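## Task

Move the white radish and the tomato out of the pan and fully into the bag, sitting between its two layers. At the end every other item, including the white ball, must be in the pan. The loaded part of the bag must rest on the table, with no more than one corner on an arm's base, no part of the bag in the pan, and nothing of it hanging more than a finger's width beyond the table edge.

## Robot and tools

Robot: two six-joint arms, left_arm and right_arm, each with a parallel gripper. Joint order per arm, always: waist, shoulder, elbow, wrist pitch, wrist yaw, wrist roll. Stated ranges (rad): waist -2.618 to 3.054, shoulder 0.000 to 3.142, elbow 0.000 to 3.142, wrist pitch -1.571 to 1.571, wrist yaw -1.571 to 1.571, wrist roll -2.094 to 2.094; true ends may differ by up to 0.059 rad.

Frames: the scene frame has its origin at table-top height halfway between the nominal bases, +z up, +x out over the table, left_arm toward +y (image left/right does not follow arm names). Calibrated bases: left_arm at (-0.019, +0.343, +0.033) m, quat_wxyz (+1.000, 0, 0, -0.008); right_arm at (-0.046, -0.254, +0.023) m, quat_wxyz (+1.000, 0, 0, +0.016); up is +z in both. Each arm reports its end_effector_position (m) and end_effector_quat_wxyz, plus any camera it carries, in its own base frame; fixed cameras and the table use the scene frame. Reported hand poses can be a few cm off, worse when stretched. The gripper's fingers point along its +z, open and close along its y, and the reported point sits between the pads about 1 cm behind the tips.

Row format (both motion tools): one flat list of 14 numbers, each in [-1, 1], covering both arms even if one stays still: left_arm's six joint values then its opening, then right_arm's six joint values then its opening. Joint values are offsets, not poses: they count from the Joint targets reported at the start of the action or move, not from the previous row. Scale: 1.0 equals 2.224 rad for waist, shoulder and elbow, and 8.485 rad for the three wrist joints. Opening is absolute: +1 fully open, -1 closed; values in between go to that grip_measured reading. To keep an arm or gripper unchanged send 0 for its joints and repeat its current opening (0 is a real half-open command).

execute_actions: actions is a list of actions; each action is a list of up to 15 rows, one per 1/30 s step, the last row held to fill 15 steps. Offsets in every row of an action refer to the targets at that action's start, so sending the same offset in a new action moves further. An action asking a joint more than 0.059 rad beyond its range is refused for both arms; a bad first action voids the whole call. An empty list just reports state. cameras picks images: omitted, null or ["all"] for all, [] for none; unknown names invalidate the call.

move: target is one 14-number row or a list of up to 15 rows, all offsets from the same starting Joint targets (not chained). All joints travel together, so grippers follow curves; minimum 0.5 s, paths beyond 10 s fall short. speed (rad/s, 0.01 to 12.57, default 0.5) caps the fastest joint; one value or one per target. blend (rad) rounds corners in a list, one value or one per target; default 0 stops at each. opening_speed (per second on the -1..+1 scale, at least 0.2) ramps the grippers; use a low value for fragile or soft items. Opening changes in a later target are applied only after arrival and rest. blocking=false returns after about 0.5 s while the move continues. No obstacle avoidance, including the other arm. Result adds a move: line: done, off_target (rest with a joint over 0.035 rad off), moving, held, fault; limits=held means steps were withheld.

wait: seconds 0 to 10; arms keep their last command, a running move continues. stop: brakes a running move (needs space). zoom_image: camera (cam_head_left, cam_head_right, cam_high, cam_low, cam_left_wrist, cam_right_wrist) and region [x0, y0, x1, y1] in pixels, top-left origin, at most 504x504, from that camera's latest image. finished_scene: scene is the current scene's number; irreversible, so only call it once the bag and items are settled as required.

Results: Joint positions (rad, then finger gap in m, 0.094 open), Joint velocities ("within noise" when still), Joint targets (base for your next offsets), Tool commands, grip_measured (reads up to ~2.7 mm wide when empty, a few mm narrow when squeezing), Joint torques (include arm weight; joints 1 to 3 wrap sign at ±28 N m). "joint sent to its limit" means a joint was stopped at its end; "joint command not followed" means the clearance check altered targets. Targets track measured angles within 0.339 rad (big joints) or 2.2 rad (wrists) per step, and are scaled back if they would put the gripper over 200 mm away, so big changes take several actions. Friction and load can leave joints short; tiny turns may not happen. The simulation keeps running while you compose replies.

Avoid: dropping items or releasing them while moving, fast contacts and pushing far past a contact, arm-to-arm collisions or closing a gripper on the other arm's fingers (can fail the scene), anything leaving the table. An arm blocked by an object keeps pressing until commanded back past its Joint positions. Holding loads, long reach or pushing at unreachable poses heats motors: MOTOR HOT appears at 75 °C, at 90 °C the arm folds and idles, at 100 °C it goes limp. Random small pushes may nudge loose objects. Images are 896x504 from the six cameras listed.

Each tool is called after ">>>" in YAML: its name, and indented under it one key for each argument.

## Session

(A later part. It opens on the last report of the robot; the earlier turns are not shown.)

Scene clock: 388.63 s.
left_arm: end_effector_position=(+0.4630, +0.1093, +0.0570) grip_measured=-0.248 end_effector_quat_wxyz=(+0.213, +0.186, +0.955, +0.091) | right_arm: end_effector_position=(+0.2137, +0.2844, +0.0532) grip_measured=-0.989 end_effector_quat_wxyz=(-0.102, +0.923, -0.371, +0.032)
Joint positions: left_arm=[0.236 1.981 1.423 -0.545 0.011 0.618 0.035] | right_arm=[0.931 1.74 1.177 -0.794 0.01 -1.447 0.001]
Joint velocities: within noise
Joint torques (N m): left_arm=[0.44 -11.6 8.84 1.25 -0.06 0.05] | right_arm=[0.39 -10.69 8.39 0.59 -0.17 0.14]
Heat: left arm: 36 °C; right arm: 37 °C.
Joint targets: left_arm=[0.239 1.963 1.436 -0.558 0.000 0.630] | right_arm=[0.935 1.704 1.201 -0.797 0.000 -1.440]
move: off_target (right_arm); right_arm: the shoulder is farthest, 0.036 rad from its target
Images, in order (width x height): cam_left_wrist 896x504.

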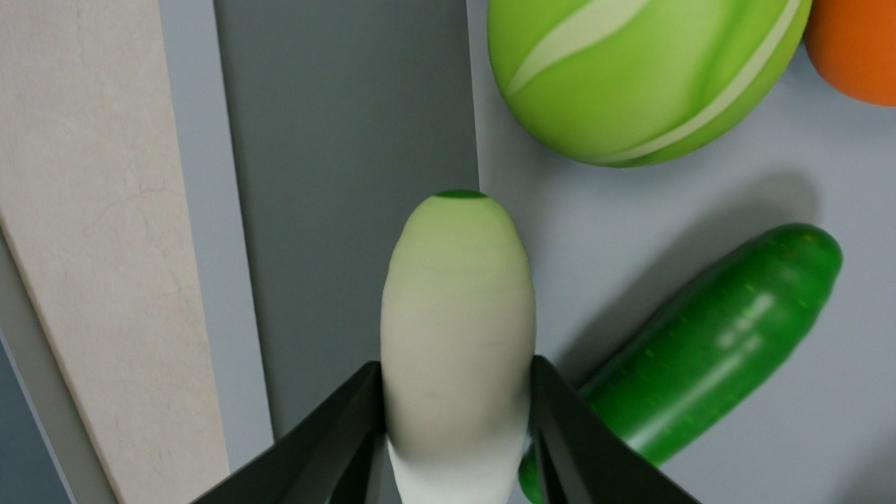

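>>> move:
  target:
    - [0,-0.2194,-0.0922,-0.0469,0,0,-0.25,0,0,0,0,0,0,-1]
    - [-0.3773,-0.2194,-0.0922,-0.0469,0,0.0418,-0.25,0,0,0,0,0,0,-1]
  speed: [0.5,0.7]

>>> zoom_image:
  camera: "cam_head_left"
  region: [230, 200, 480, 420]

Scene clock: 391.83 s.
left_arm: end_effector_position=(+0.2964, -0.1720, +0.1477) grip_measured=-0.248 end_effector_quat_wxyz=(+0.189, +0.646, +0.739, +0.032) | right_arm: end_effector_position=(+0.2137, +0.2844, +0.0532) grip_measured=-0.989 end_effector_quat_wxyz=(-0.102, +0.923, -0.371, +0.032)
Joint positions: left_arm=[-0.52 1.487 1.243 -0.941 0.011 0.915 0.035] | right_arm=[0.931 1.74 1.177 -0.794 0.01 -1.447 0.001]
Joint velocities: within noise
Joint torques (N m): left_arm=[0.61 -5.98 7.72 1.23 0.02 -0.08] | right_arm=[0.42 -10.7 8.39 0.59 -0.18 0.14]
Heat: left arm: 36 °C; right arm: 37 °C.
Joint targets: left_arm=[-0.515 1.487 1.243 -0.941 0.006 0.913] | right_arm=[0.935 1.704 1.201 -0.797 0.000 -1.440]
move: held (left_arm; a check stopped the path), off_target (right_arm); path passed 1 of 2 targets; limits=held; left_arm: the waist is farthest, 0.080 rad from its target; right_arm: the shoulder is farthest, 0.036 rad from its target
joint command not followed: on one or more control steps a check withheld the commanded joint targets of the left arm, and it was not sent them on those steps.
cause: the commanded joint targets, or the way to them, would bring a part of the robot too close to another arm (this arm's wrist camera and the right arm's wrist (the part past the wrist pitch), at the place that arm is still heading or pushing toward).

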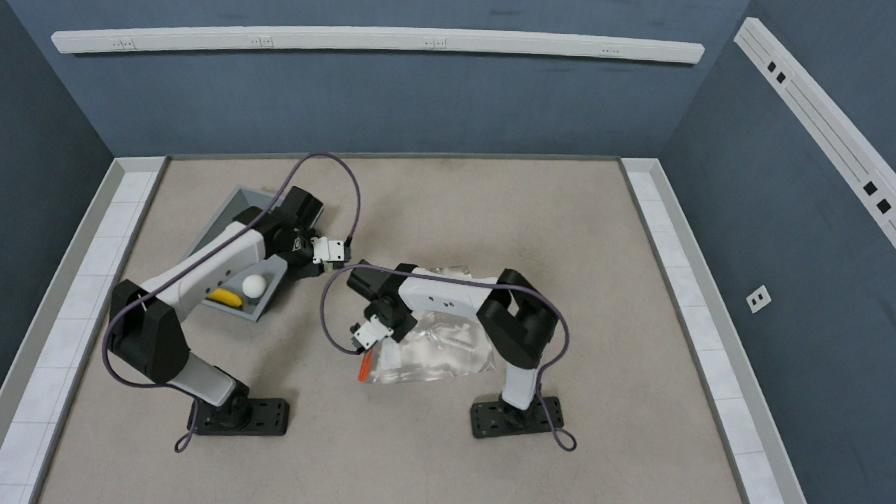

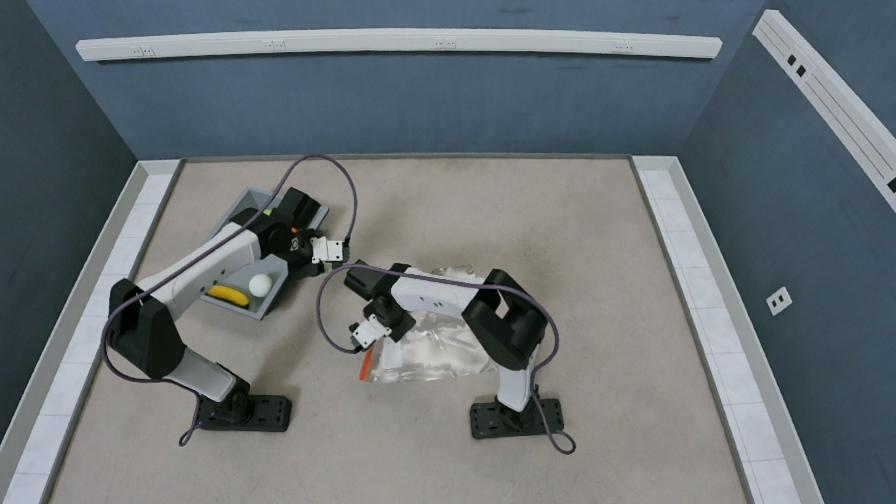

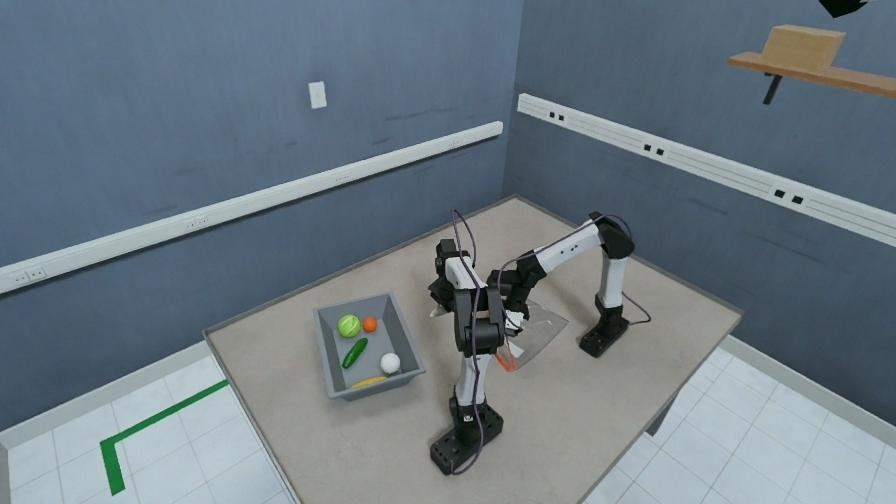

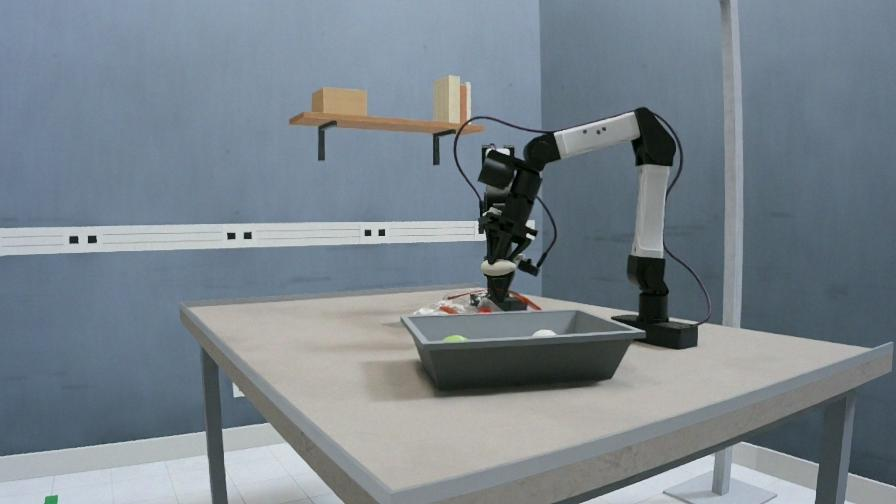

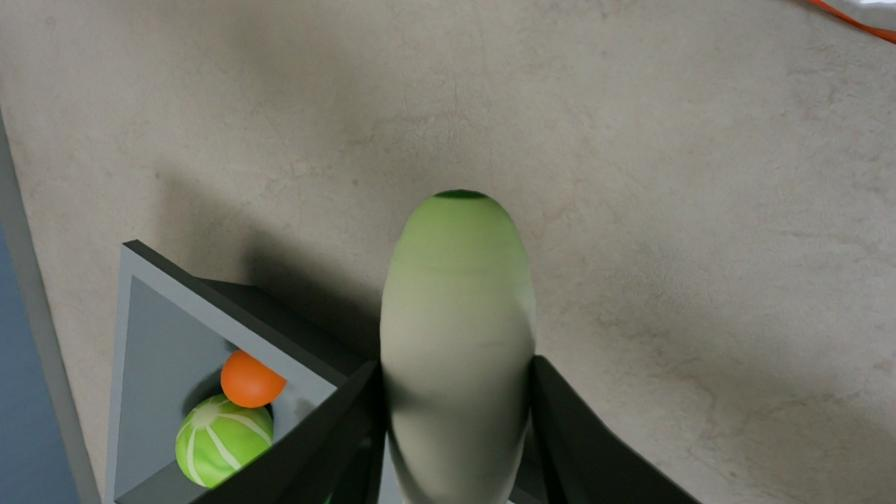

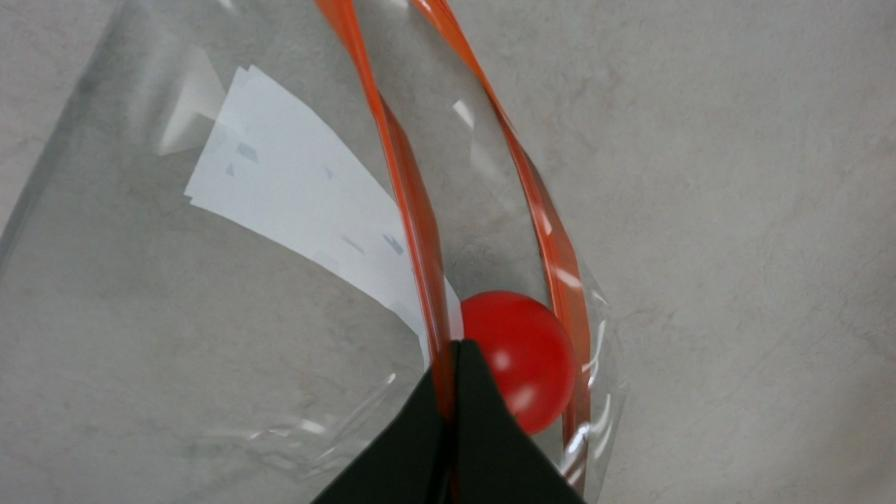

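Scaled by 2.016 from the camera's 896x504 image, which has a finer 1280x720 frame.

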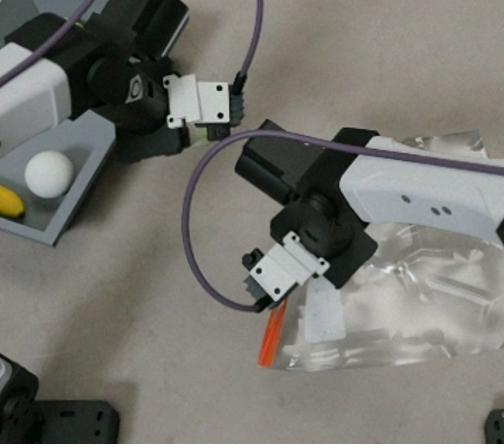

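>>> move:
  target: [0,0,0,0,0,0,-0.25,0,-0.1497,-0.25,0.077,0,0,-1]
  speed: 0.4
  cameras: ["cam_right_wrist","cam_head_left","cam_low"]

>>> zoom_image:
  camera: "cam_head_left"
  region: [280, 220, 520, 420]

Scene clock: 395.60 s.
left_arm: end_effector_position=(+0.2964, -0.1720, +0.1477) grip_measured=-0.248 end_effector_quat_wxyz=(+0.189, +0.646, +0.739, +0.032) | right_arm: end_effector_position=(+0.2073, +0.2758, +0.0553) grip_measured=-0.989 end_effector_quat_wxyz=(-0.310, +0.878, -0.354, +0.087)
Joint positions: left_arm=[-0.52 1.487 1.243 -0.941 0.011 0.915 0.035] | right_arm=[0.931 1.4 0.648 -0.163 0.01 -1.447 0.001]
Joint velocities: within noise
Joint torques (N m): left_arm=[0.59 -5.98 7.73 1.23 0.02 -0.09] | right_arm=[0.43 -7.34 6.02 1.53 -0.17 0.16]
Heat: left arm: 35 °C; right arm: 38 °C.
Joint targets: left_arm=[-0.515 1.487 1.243 -0.941 0.006 0.913] | right_arm=[0.935 1.371 0.645 -0.144 0.000 -1.440]
move: done
Images, in order (width x height): cam_head_left 896x504, cam_low 896x504, cam_right_wrist 896x504.

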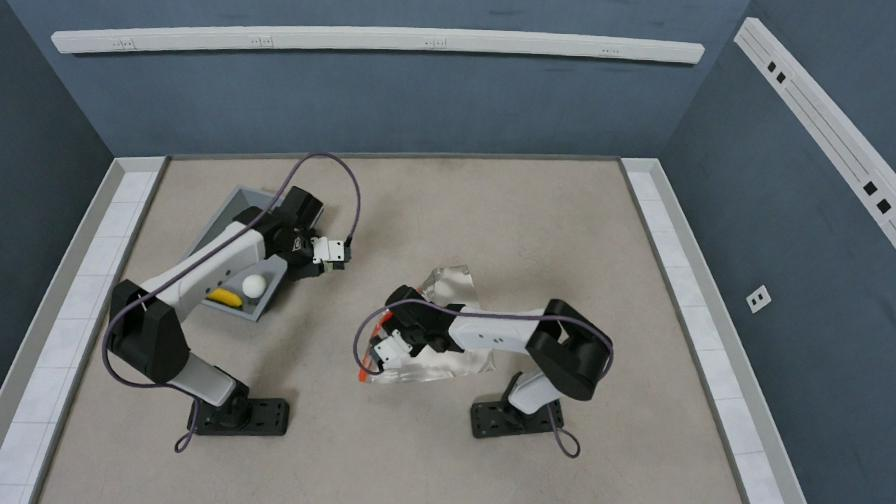

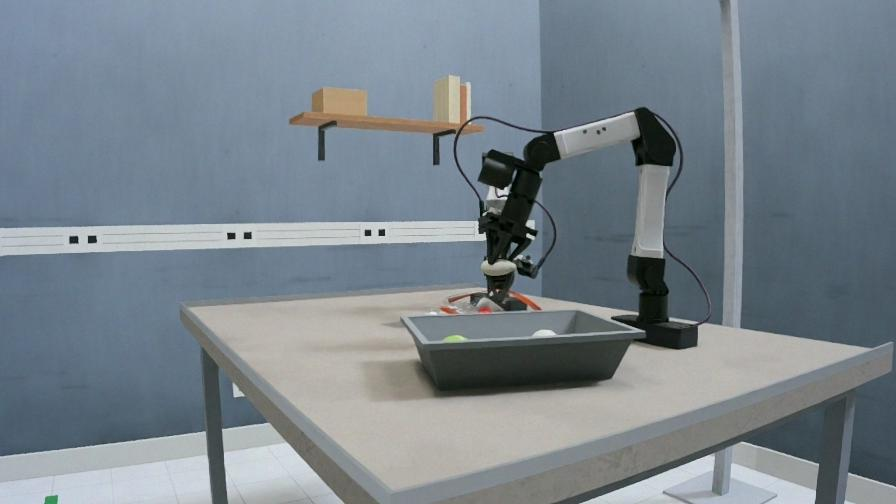

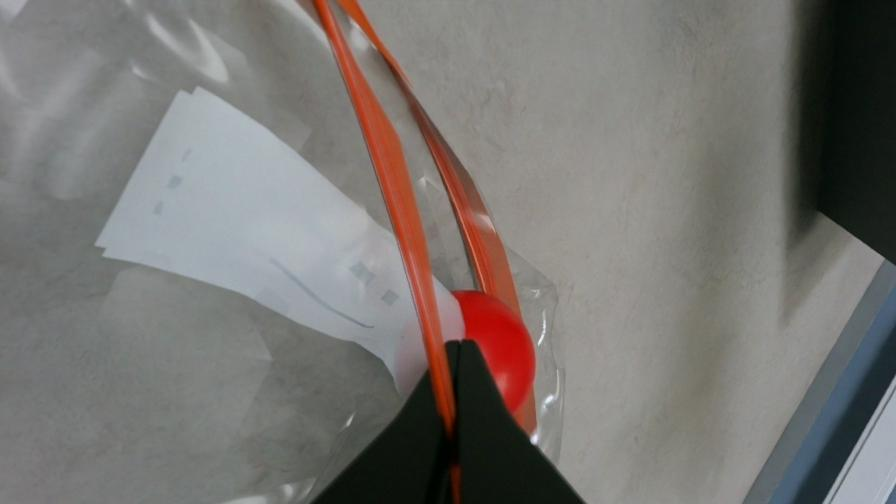

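Scaled by 2.100 from the camera's 896x504 image, which has a finer 1280x720 frame.

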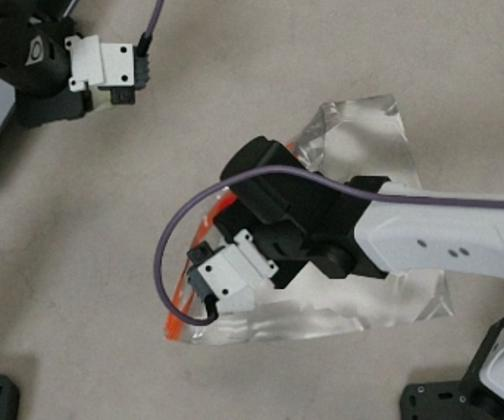

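>>> move:
  target:
    - [-0.0508,0.0356,-0.0565,0.0224,-0.0007,-0.3492,-0.25,0,0,0,0,0,0,-1]
    - [-0.0508,0.0929,-0.1545,0.0619,-0.0007,-0.3492,-0.25,0,0,0,0,0,0,-1]
  speed: [1.2,0.4]
  cameras: ["cam_left_wrist","cam_high","cam_low"]

>>> zoom_image:
  camera: "cam_low"
  region: [400, 200, 640, 350]

Scene clock: 400.80 s.
left_arm: end_effector_position=(+0.2880, -0.2085, +0.0183) grip_measured=-0.248 end_effector_quat_wxyz=(+0.039, -0.639, +0.747, -0.181) | right_arm: end_effector_position=(+0.2074, +0.2760, +0.0554) grip_measured=-0.989 end_effector_quat_wxyz=(-0.311, +0.878, -0.354, +0.087)
Joint positions: left_arm=[-0.621 1.682 0.908 -0.425 0.011 -2.038 0.035] | right_arm=[0.931 1.4 0.648 -0.162 0.01 -1.447 0.001]
Joint velocities: within noise
Joint torques (N m): left_arm=[-0.27 -6 5.94 1.22 -0.16 -0.14] | right_arm=[0.4 -7.35 6.02 1.5 -0.17 0.16]
Heat: left arm: 35 °C; right arm: 38 °C.
Joint targets: left_arm=[-0.628 1.694 0.899 -0.416 0.000 -2.050] | right_arm=[0.935 1.371 0.645 -0.144 0.000 -1.440]
move: done
Images, in order (width x height): cam_high 896x504, cam_low 896x504, cam_left_wrist 896x504.

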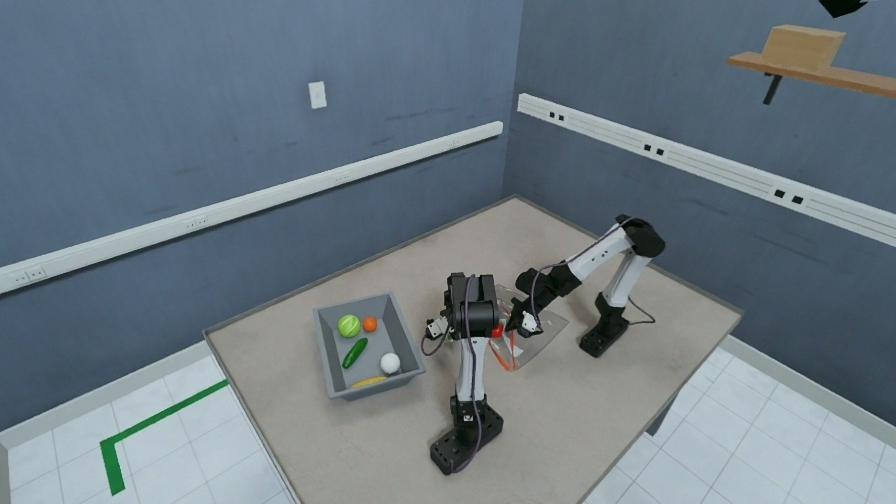

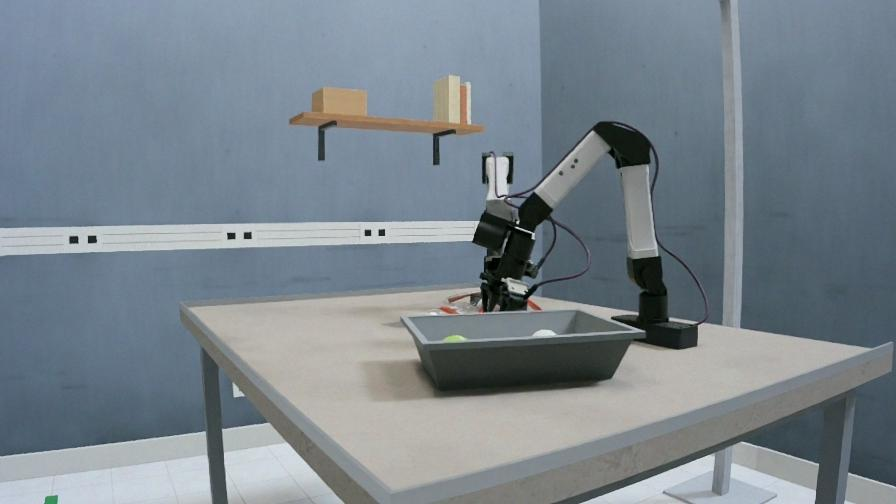

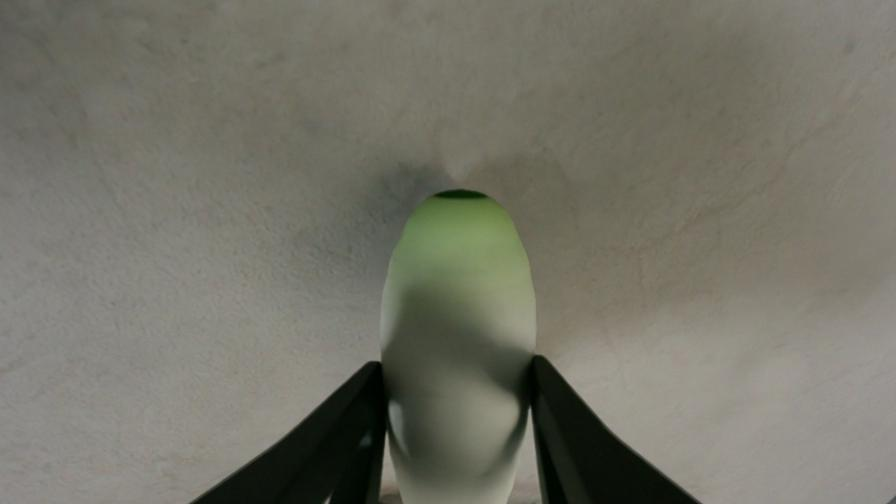

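Scaled by 2.100 from the camera's 896x504 image, which has a finer 1280x720 frame.

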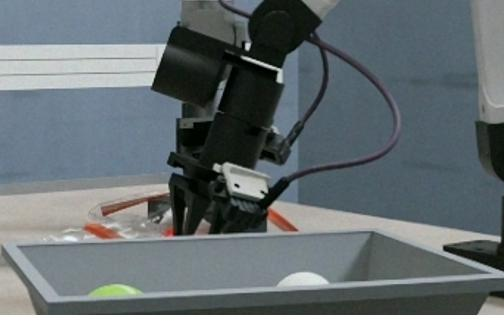

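>>> move:
  target: [0,0.018,-0.012,0.004,0,0,-0.25,0,0,0,0,0,0,-1]
  speed: 0.2
  cameras: ["cam_left_wrist"]

Scene clock: 401.83 s.
left_arm: end_effector_position=(+0.2848, -0.2062, +0.0029) grip_measured=-0.248 end_effector_quat_wxyz=(+0.036, -0.640, +0.749, -0.170) | right_arm: end_effector_position=(+0.2074, +0.2760, +0.0554) grip_measured=-0.989 end_effector_quat_wxyz=(-0.311, +0.878, -0.354, +0.087)
Joint positions: left_arm=[-0.621 1.717 0.885 -0.39 0.011 -2.038 0.035] | right_arm=[0.931 1.4 0.648 -0.162 0.01 -1.447 0.001]
Joint velocities: within noise
Joint torques (N m): left_arm=[-0.28 -5.68 5.3 1.16 -0.16 -0.13] | right_arm=[0.42 -7.35 6.05 1.51 -0.17 0.16]
Heat: left arm: 34 °C; right arm: 38 °C.
Joint targets: left_arm=[-0.628 1.734 0.873 -0.382 0.000 -2.050] | right_arm=[0.935 1.371 0.645 -0.144 0.000 -1.440]
move: done
Images, in order (width x height): cam_left_wrist 896x504.

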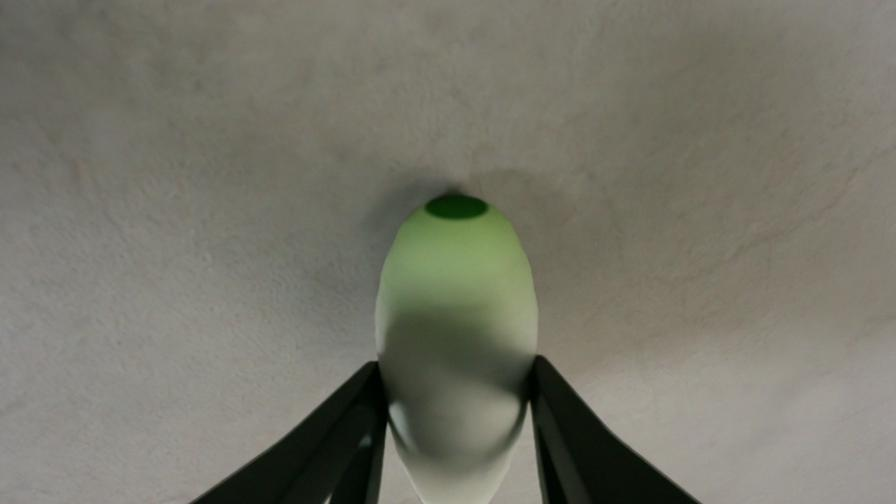

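>>> move:
  target:
    - [0,0.015,-0.01,0.004,0,0,-0.25,0,0,0,0,0,0,-1]
    - [0,0.015,-0.01,0.004,0,0,0.15,0,0,0,0,0,0,-1]
  speed: 0.2
  opening_speed: 0.4
  cameras: ["cam_left_wrist"]

Scene clock: 404.10 s.
left_arm: end_effector_position=(+0.2888, -0.2066, -0.0097) grip_measured=+0.148 end_effector_quat_wxyz=(+0.043, -0.640, +0.747, -0.174) | right_arm: end_effector_position=(+0.2074, +0.2760, +0.0554) grip_measured=-0.989 end_effector_quat_wxyz=(-0.311, +0.878, -0.354, +0.087)
Joint positions: left_arm=[-0.621 1.752 0.861 -0.318 -0.001 -2.038 0.054] | right_arm=[0.931 1.4 0.648 -0.162 0.01 -1.447 0.001]
Joint velocities: within noise
Joint torques (N m): left_arm=[-0.32 -5.91 5.3 0.78 -0.06 -0.14] | right_arm=[0.4 -7.34 6.05 1.5 -0.17 0.17]
Heat: left arm: 34 °C; right arm: 38 °C.
Joint targets: left_arm=[-0.628 1.767 0.850 -0.348 0.000 -2.050] | right_arm=[0.935 1.371 0.645 -0.144 0.000 -1.440]
move: done
Images, in order (width x height): cam_left_wrist 896x504.

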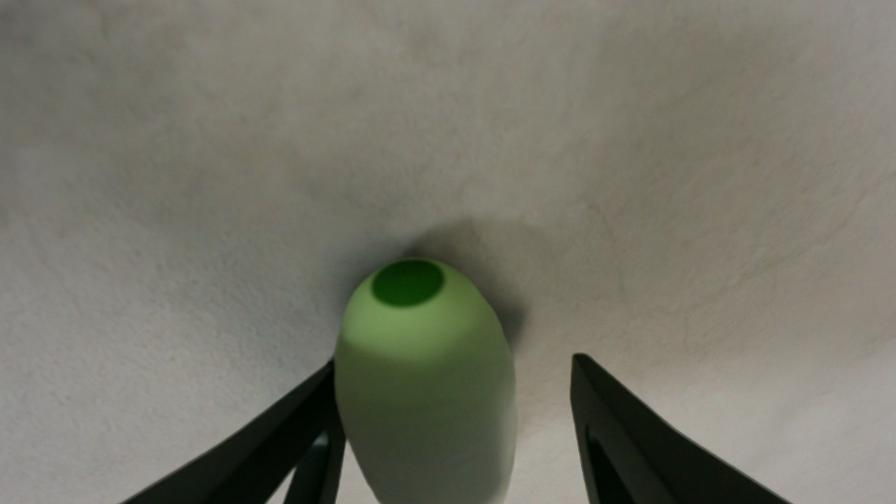

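>>> move:
  target: [0,-0.08,0.05,-0.02,0,0,0.3,0,0,0,0,0,0,-1]
  speed: 0.4
  cameras: ["cam_left_wrist","cam_right_wrist"]

Scene clock: 405.53 s.
left_arm: end_effector_position=(+0.2923, -0.2083, +0.0525) grip_measured=+0.298 end_effector_quat_wxyz=(+0.052, -0.637, +0.742, -0.201) | right_arm: end_effector_position=(+0.2074, +0.2760, +0.0554) grip_measured=-0.989 end_effector_quat_wxyz=(-0.311, +0.878, -0.354, +0.087)
Joint positions: left_arm=[-0.621 1.599 0.95 -0.503 -0.004 -2.039 0.061] | right_arm=[0.931 1.4 0.648 -0.162 0.01 -1.447 0.001]
Joint velocities: within noise
Joint torques (N m): left_arm=[-0.28 -7.3 8.31 1.07 -0.02 -0.12] | right_arm=[0.42 -7.34 6.04 1.5 -0.17 0.16]
Heat: left arm: 34 °C; right arm: 38 °C.
Joint targets: left_arm=[-0.628 1.589 0.962 -0.518 0.000 -2.050] | right_arm=[0.935 1.371 0.645 -0.144 0.000 -1.440]
move: done
Images, in order (width x height): cam_left_wrist 896x504, cam_right_wrist 896x504.

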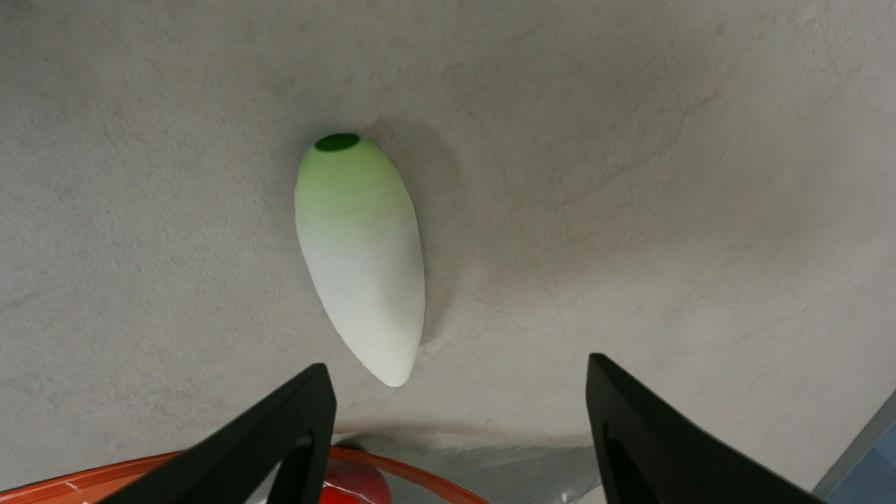

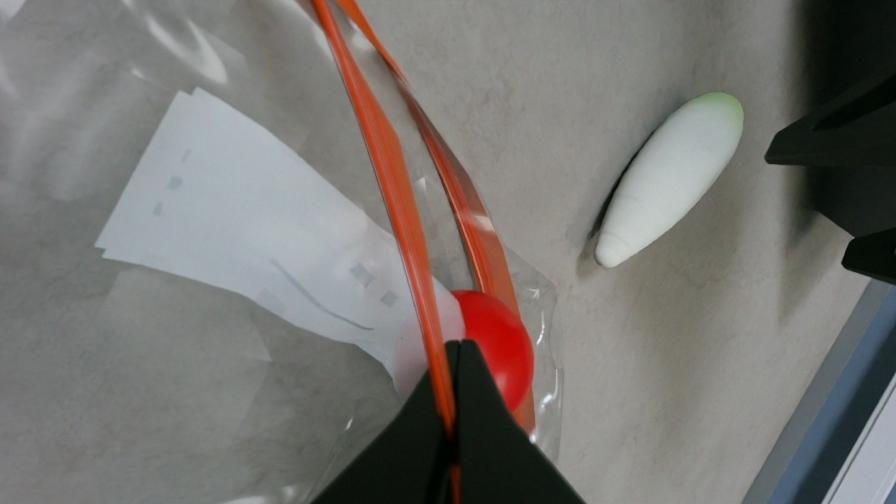

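>>> move:
  target:
    - [-0.003,0.0065,-0.0468,0.0075,0,-0.0047,0.3,0,0,0,0,0,0,-1]
    - [-0.003,0.056,-0.0855,0.0295,0,-0.0047,0.3,0,0,0,0,0,0,-1]
  speed: 0.4
  cameras: ["cam_left_wrist","cam_right_wrist"]

Scene clock: 408.00 s.
left_arm: end_effector_position=(+0.2783, -0.2012, -0.0071) grip_measured=+0.298 end_effector_quat_wxyz=(+0.044, -0.651, +0.734, -0.188) | right_arm: end_effector_position=(+0.2074, +0.2760, +0.0554) grip_measured=-0.989 end_effector_quat_wxyz=(-0.311, +0.878, -0.354, +0.087)
Joint positions: left_arm=[-0.628 1.69 0.786 -0.278 -0.004 -2.078 0.061] | right_arm=[0.931 1.4 0.648 -0.162 0.01 -1.447 0.001]
Joint velocities: within noise
Joint torques (N m): left_arm=[-0.27 -4.71 4.81 1.29 -0.02 -0.12] | right_arm=[0.42 -7.34 6.02 1.51 -0.16 0.17]
Heat: left arm: 34 °C; right arm: 38 °C.
Joint targets: left_arm=[-0.635 1.714 0.772 -0.268 0.000 -2.090] | right_arm=[0.935 1.371 0.645 -0.144 0.000 -1.440]
move: done
Images, in order (width x height): cam_left_wrist 896x504, cam_right_wrist 896x504.

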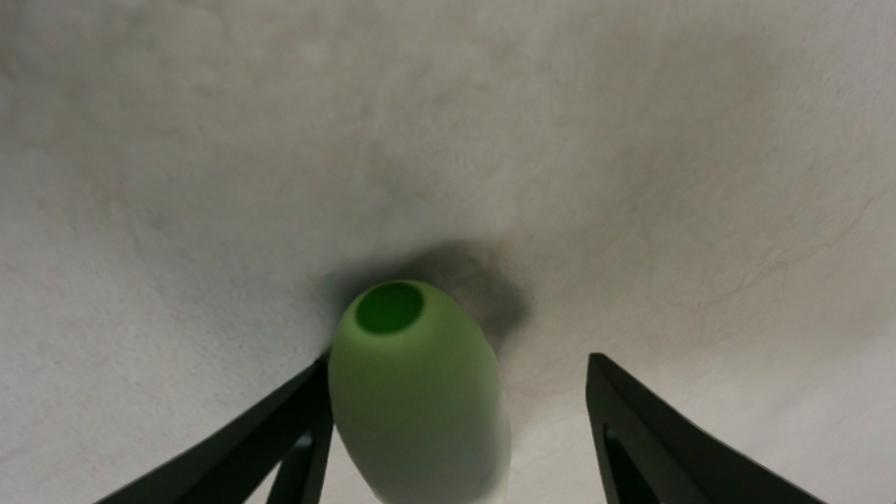

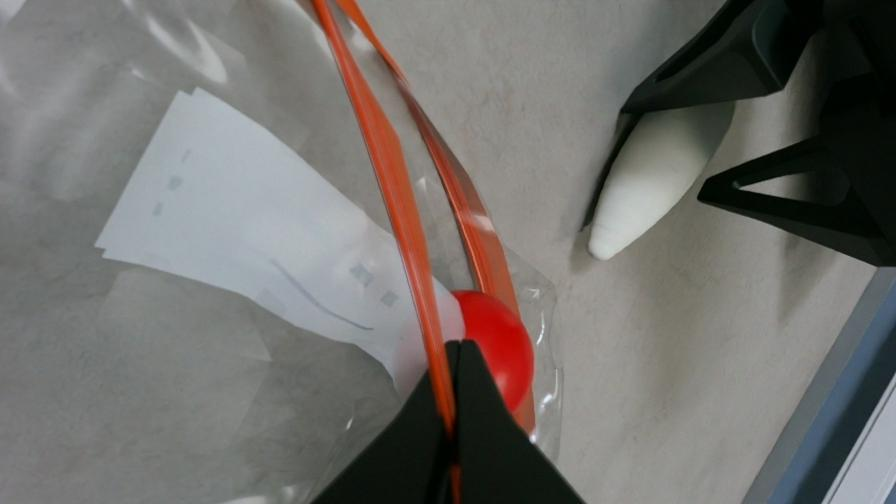

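>>> move:
  target:
    - [0,0,0,0,0,0,-0.2,0,0,0,0,0,0,-1]
    - [0,-0.03,0.015,-0.003,0,0,-0.2,0,0,0,0,0,0,-1]
  speed: 0.3
  opening_speed: 0.35
  cameras: ["cam_left_wrist","cam_right_wrist"]

Scene clock: 410.67 s.
left_arm: end_effector_position=(+0.2804, -0.2027, +0.0001) grip_measured=-0.198 end_effector_quat_wxyz=(+0.046, -0.650, +0.732, -0.199) | right_arm: end_effector_position=(+0.2074, +0.2760, +0.0554) grip_measured=-0.989 end_effector_quat_wxyz=(-0.311, +0.878, -0.354, +0.087)
Joint positions: left_arm=[-0.628 1.667 0.786 -0.278 -0.004 -2.078 0.038] | right_arm=[0.931 1.4 0.648 -0.162 0.01 -1.447 0.001]
Joint velocities: within noise
Joint torques (N m): left_arm=[-0.25 -8.05 8.27 1.06 -0.02 -0.12] | right_arm=[0.39 -7.34 6.04 1.5 -0.16 0.16]
Heat: left arm: 34 °C; right arm: 38 °C.
Joint targets: left_arm=[-0.635 1.647 0.805 -0.293 0.000 -2.090] | right_arm=[0.935 1.371 0.645 -0.144 0.000 -1.440]
move: done
Images, in order (width x height): cam_left_wrist 896x504, cam_right_wrist 896x504.

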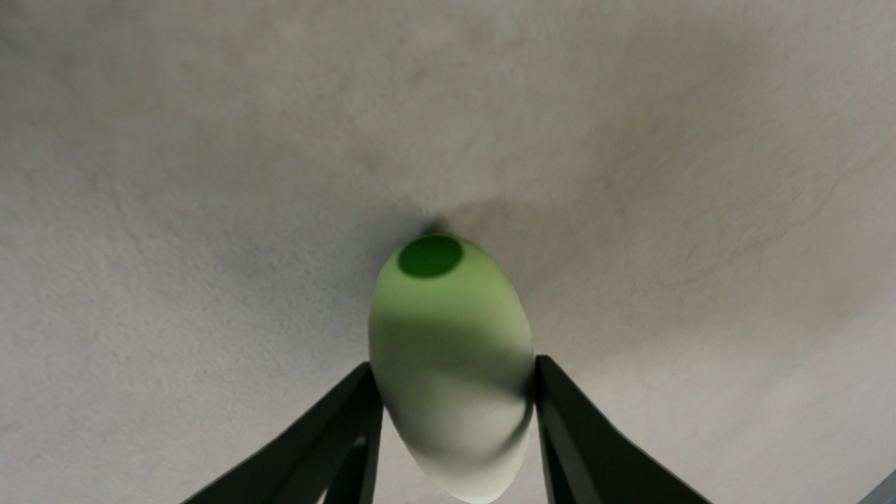

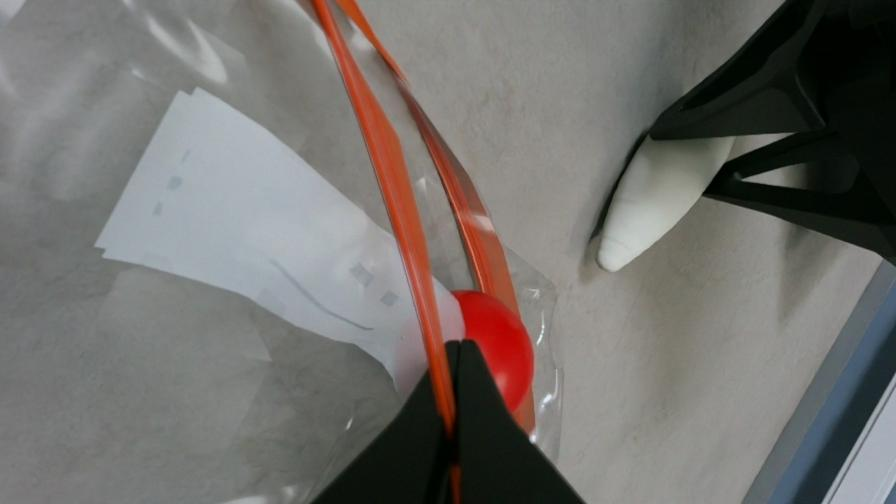

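>>> move:
  target: [-0.0558,0.0598,0.0518,-0.0056,0,0,-0.2,0,0,0,0,0,0,-1]
  speed: 0.3
  cameras: ["cam_left_wrist","cam_right_wrist"]

Scene clock: 412.77 s.
left_arm: end_effector_position=(+0.2673, -0.2512, -0.0033) grip_measured=-0.198 end_effector_quat_wxyz=(+0.031, -0.603, +0.775, -0.186) | right_arm: end_effector_position=(+0.2074, +0.2760, +0.0554) grip_measured=-0.989 end_effector_quat_wxyz=(-0.311, +0.878, -0.354, +0.087)
Joint positions: left_arm=[-0.756 1.765 0.9 -0.326 -0.004 -2.078 0.038] | right_arm=[0.931 1.4 0.648 -0.162 0.01 -1.447 0.001]
Joint velocities: within noise
Joint torques (N m): left_arm=[0.01 -6.23 8.29 0.95 -0.02 -0.13] | right_arm=[0.42 -7.34 6.04 1.5 -0.16 0.16]
Heat: left arm: 34 °C; right arm: 38 °C.
Joint targets: left_arm=[-0.759 1.780 0.920 -0.341 0.000 -2.090] | right_arm=[0.935 1.371 0.645 -0.144 0.000 -1.440]
move: done
Images, in order (width x height): cam_left_wrist 896x504, cam_right_wrist 896x504.

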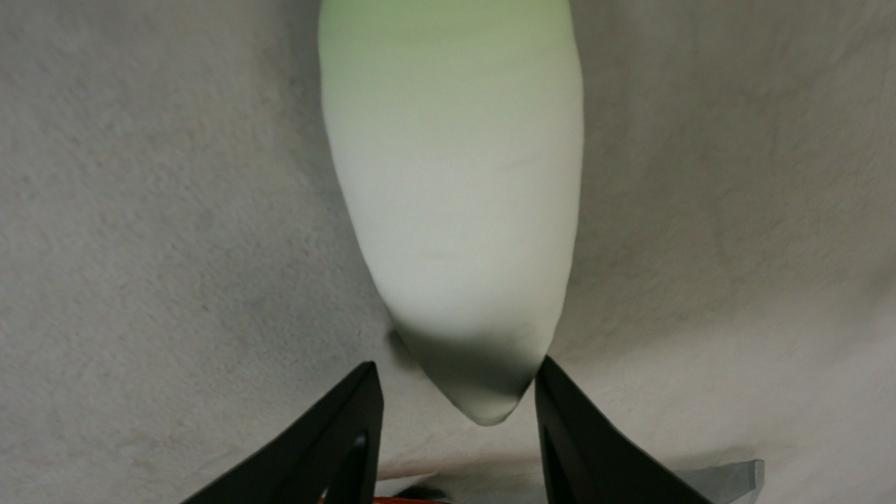

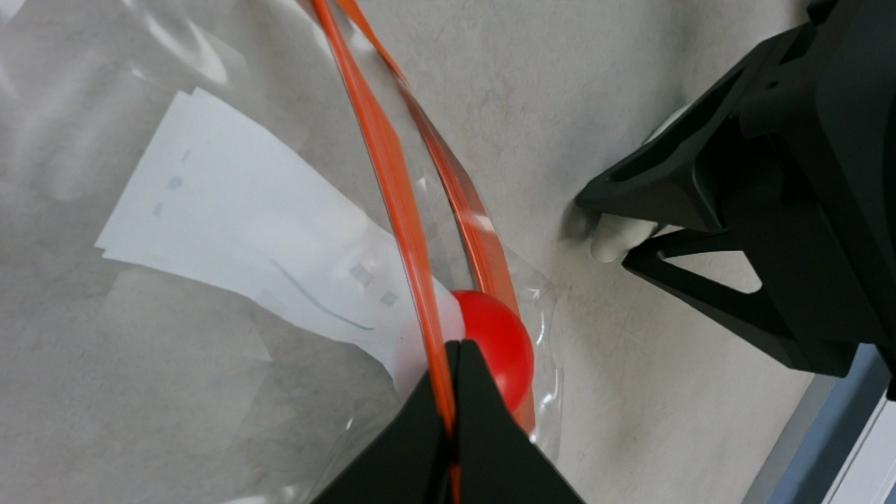

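>>> move:
  target:
    - [0,-0.06,0,0,0,0,0.3,0,0,0,0,0,0,-1]
    - [0.0558,-0.09,-0.04,0,0,0,0.3,0,0,0,0,0,0,-1]
  speed: 0.4
  cameras: ["cam_left_wrist","cam_right_wrist"]

Scene clock: 414.10 s.
left_arm: end_effector_position=(+0.2900, -0.2135, +0.0334) grip_measured=+0.298 end_effector_quat_wxyz=(+0.052, -0.642, +0.730, -0.230) | right_arm: end_effector_position=(+0.2074, +0.2760, +0.0554) grip_measured=-0.989 end_effector_quat_wxyz=(-0.311, +0.878, -0.354, +0.087)
Joint positions: left_arm=[-0.637 1.603 0.842 -0.333 -0.004 -2.078 0.061] | right_arm=[0.931 1.4 0.648 -0.162 0.01 -1.447 0.001]
Joint velocities: within noise
Joint torques (N m): left_arm=[0.36 -8.18 5.89 1.26 -0.02 -0.12] | right_arm=[0.43 -7.35 6.04 1.5 -0.16 0.16]
Heat: left arm: 34 °C; right arm: 38 °C.
Joint targets: left_arm=[-0.635 1.580 0.831 -0.341 0.000 -2.090] | right_arm=[0.935 1.371 0.645 -0.144 0.000 -1.440]
move: done
Images, in order (width x height): cam_left_wrist 896x504, cam_right_wrist 896x504.

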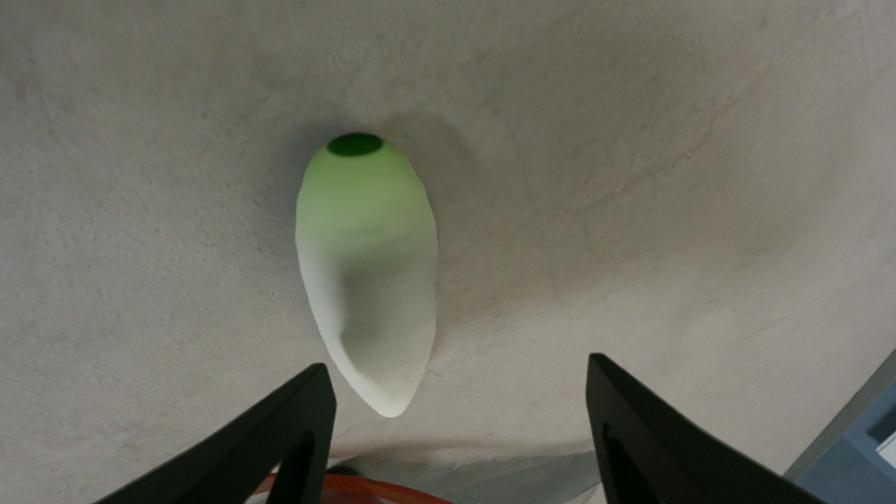

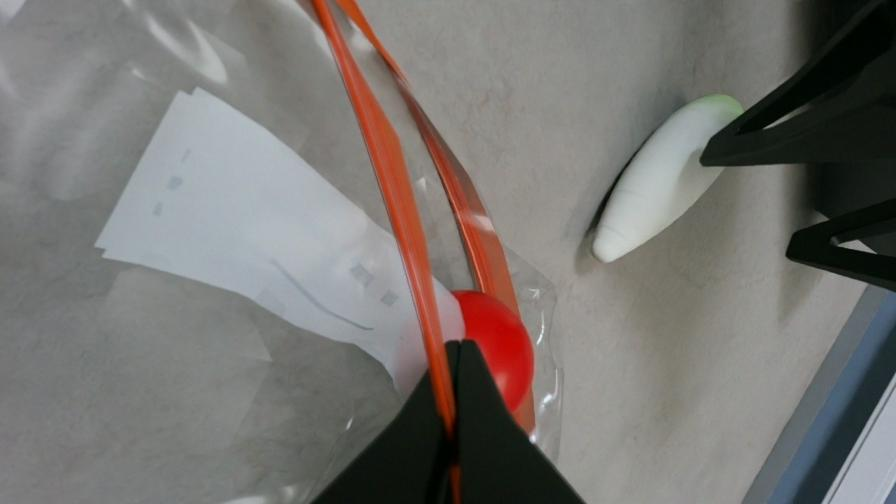

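>>> move:
  target:
    - [-0.009,0.02,0.005,0.002,0,0,0.3,0,0,0,0,0,0,-1]
    - [-0.009,0.0649,-0.021,0.0084,0,0,0.3,0,0,0,0,0,0,-1]
    - [-0.009,0.0649,-0.021,0.0084,0,0,-0.7,0,0,0,0,0,0,-1]
    - [-0.009,0.045,-0.021,0.0084,0,0,-0.7,0,0,0,0,0,0,-1]
  speed: 0.3
  opening_speed: 0.5
  cameras: ["cam_left_wrist","cam_right_wrist"]

Scene clock: 418.53 s.
left_arm: end_effector_position=(+0.2756, -0.2084, -0.0099) grip_measured=-0.359 end_effector_quat_wxyz=(+0.041, -0.644, +0.741, -0.186) | right_arm: end_effector_position=(+0.2074, +0.2760, +0.0554) grip_measured=-0.989 end_effector_quat_wxyz=(-0.311, +0.878, -0.354, +0.087)
Joint positions: left_arm=[-0.649 1.708 0.796 -0.275 -0.004 -2.08 0.03] | right_arm=[0.931 1.4 0.648 -0.162 0.01 -1.447 0.001]
Joint velocities: within noise
Joint torques (N m): left_arm=[-0.24 -8.85 5.14 1.22 -0.03 -0.12] | right_arm=[0.4 -7.31 6.04 1.5 -0.17 0.16]
Heat: left arm: 34 °C; right arm: 38 °C.
Joint targets: left_arm=[-0.655 1.680 0.785 -0.270 0.000 -2.090] | right_arm=[0.935 1.371 0.645 -0.144 0.000 -1.440]
move: done
Images, in order (width x height): cam_left_wrist 896x504, cam_right_wrist 896x504.

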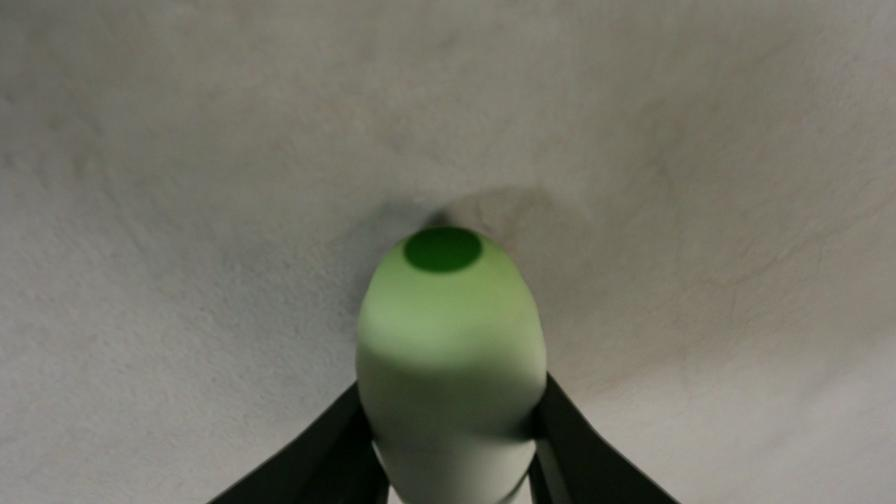

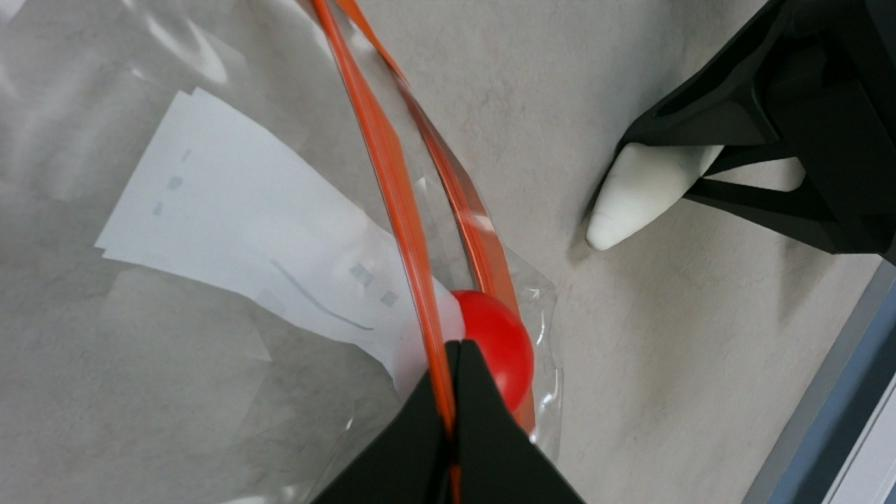

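>>> move:
  target: [0,-0.02,0.006,0,0,0,-0.7,0,0,0,0,0,0,-1]
  speed: 0.3
  cameras: ["cam_left_wrist","cam_right_wrist"]

Scene clock: 419.47 s.
left_arm: end_effector_position=(+0.2802, -0.2118, +0.0065) grip_measured=-0.359 end_effector_quat_wxyz=(+0.046, -0.641, +0.737, -0.210) | right_arm: end_effector_position=(+0.2074, +0.2760, +0.0554) grip_measured=-0.989 end_effector_quat_wxyz=(-0.311, +0.878, -0.354, +0.087)
Joint positions: left_arm=[-0.649 1.658 0.796 -0.275 -0.004 -2.08 0.03] | right_arm=[0.931 1.4 0.648 -0.162 0.01 -1.447 0.001]
Joint velocities: within noise
Joint torques (N m): left_arm=[-0.24 -8.27 6.71 1.32 -0.02 -0.12] | right_arm=[0.4 -7.35 6.02 1.51 -0.16 0.16]
Heat: left arm: 34 °C; right arm: 38 °C.
Joint targets: left_arm=[-0.655 1.636 0.798 -0.270 0.000 -2.090] | right_arm=[0.935 1.371 0.645 -0.144 0.000 -1.440]
move: done
Images, in order (width x height): cam_left_wrist 896x504, cam_right_wrist 896x504.

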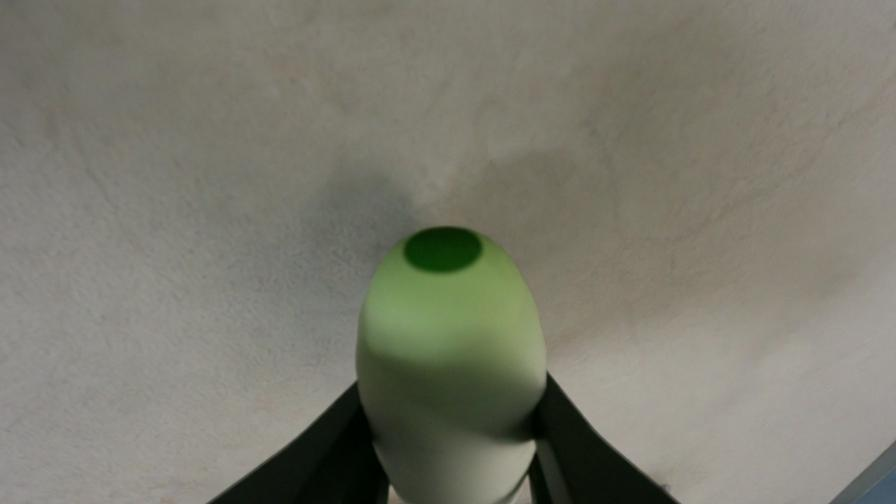

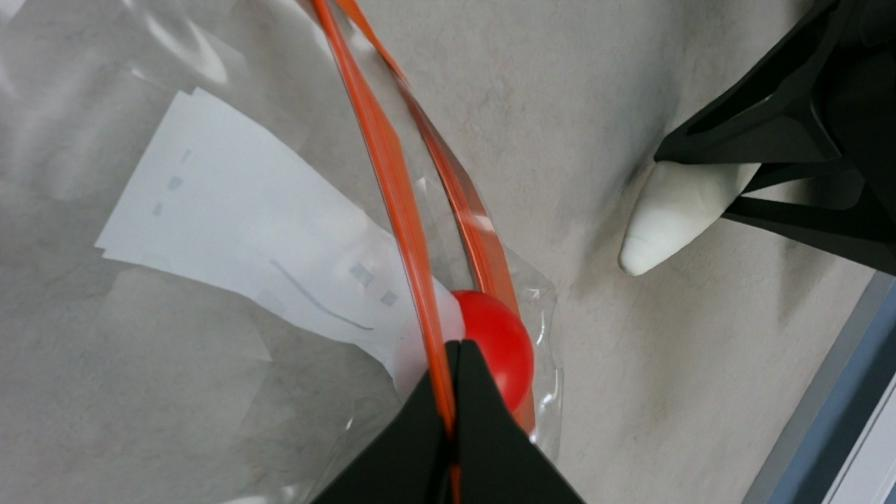

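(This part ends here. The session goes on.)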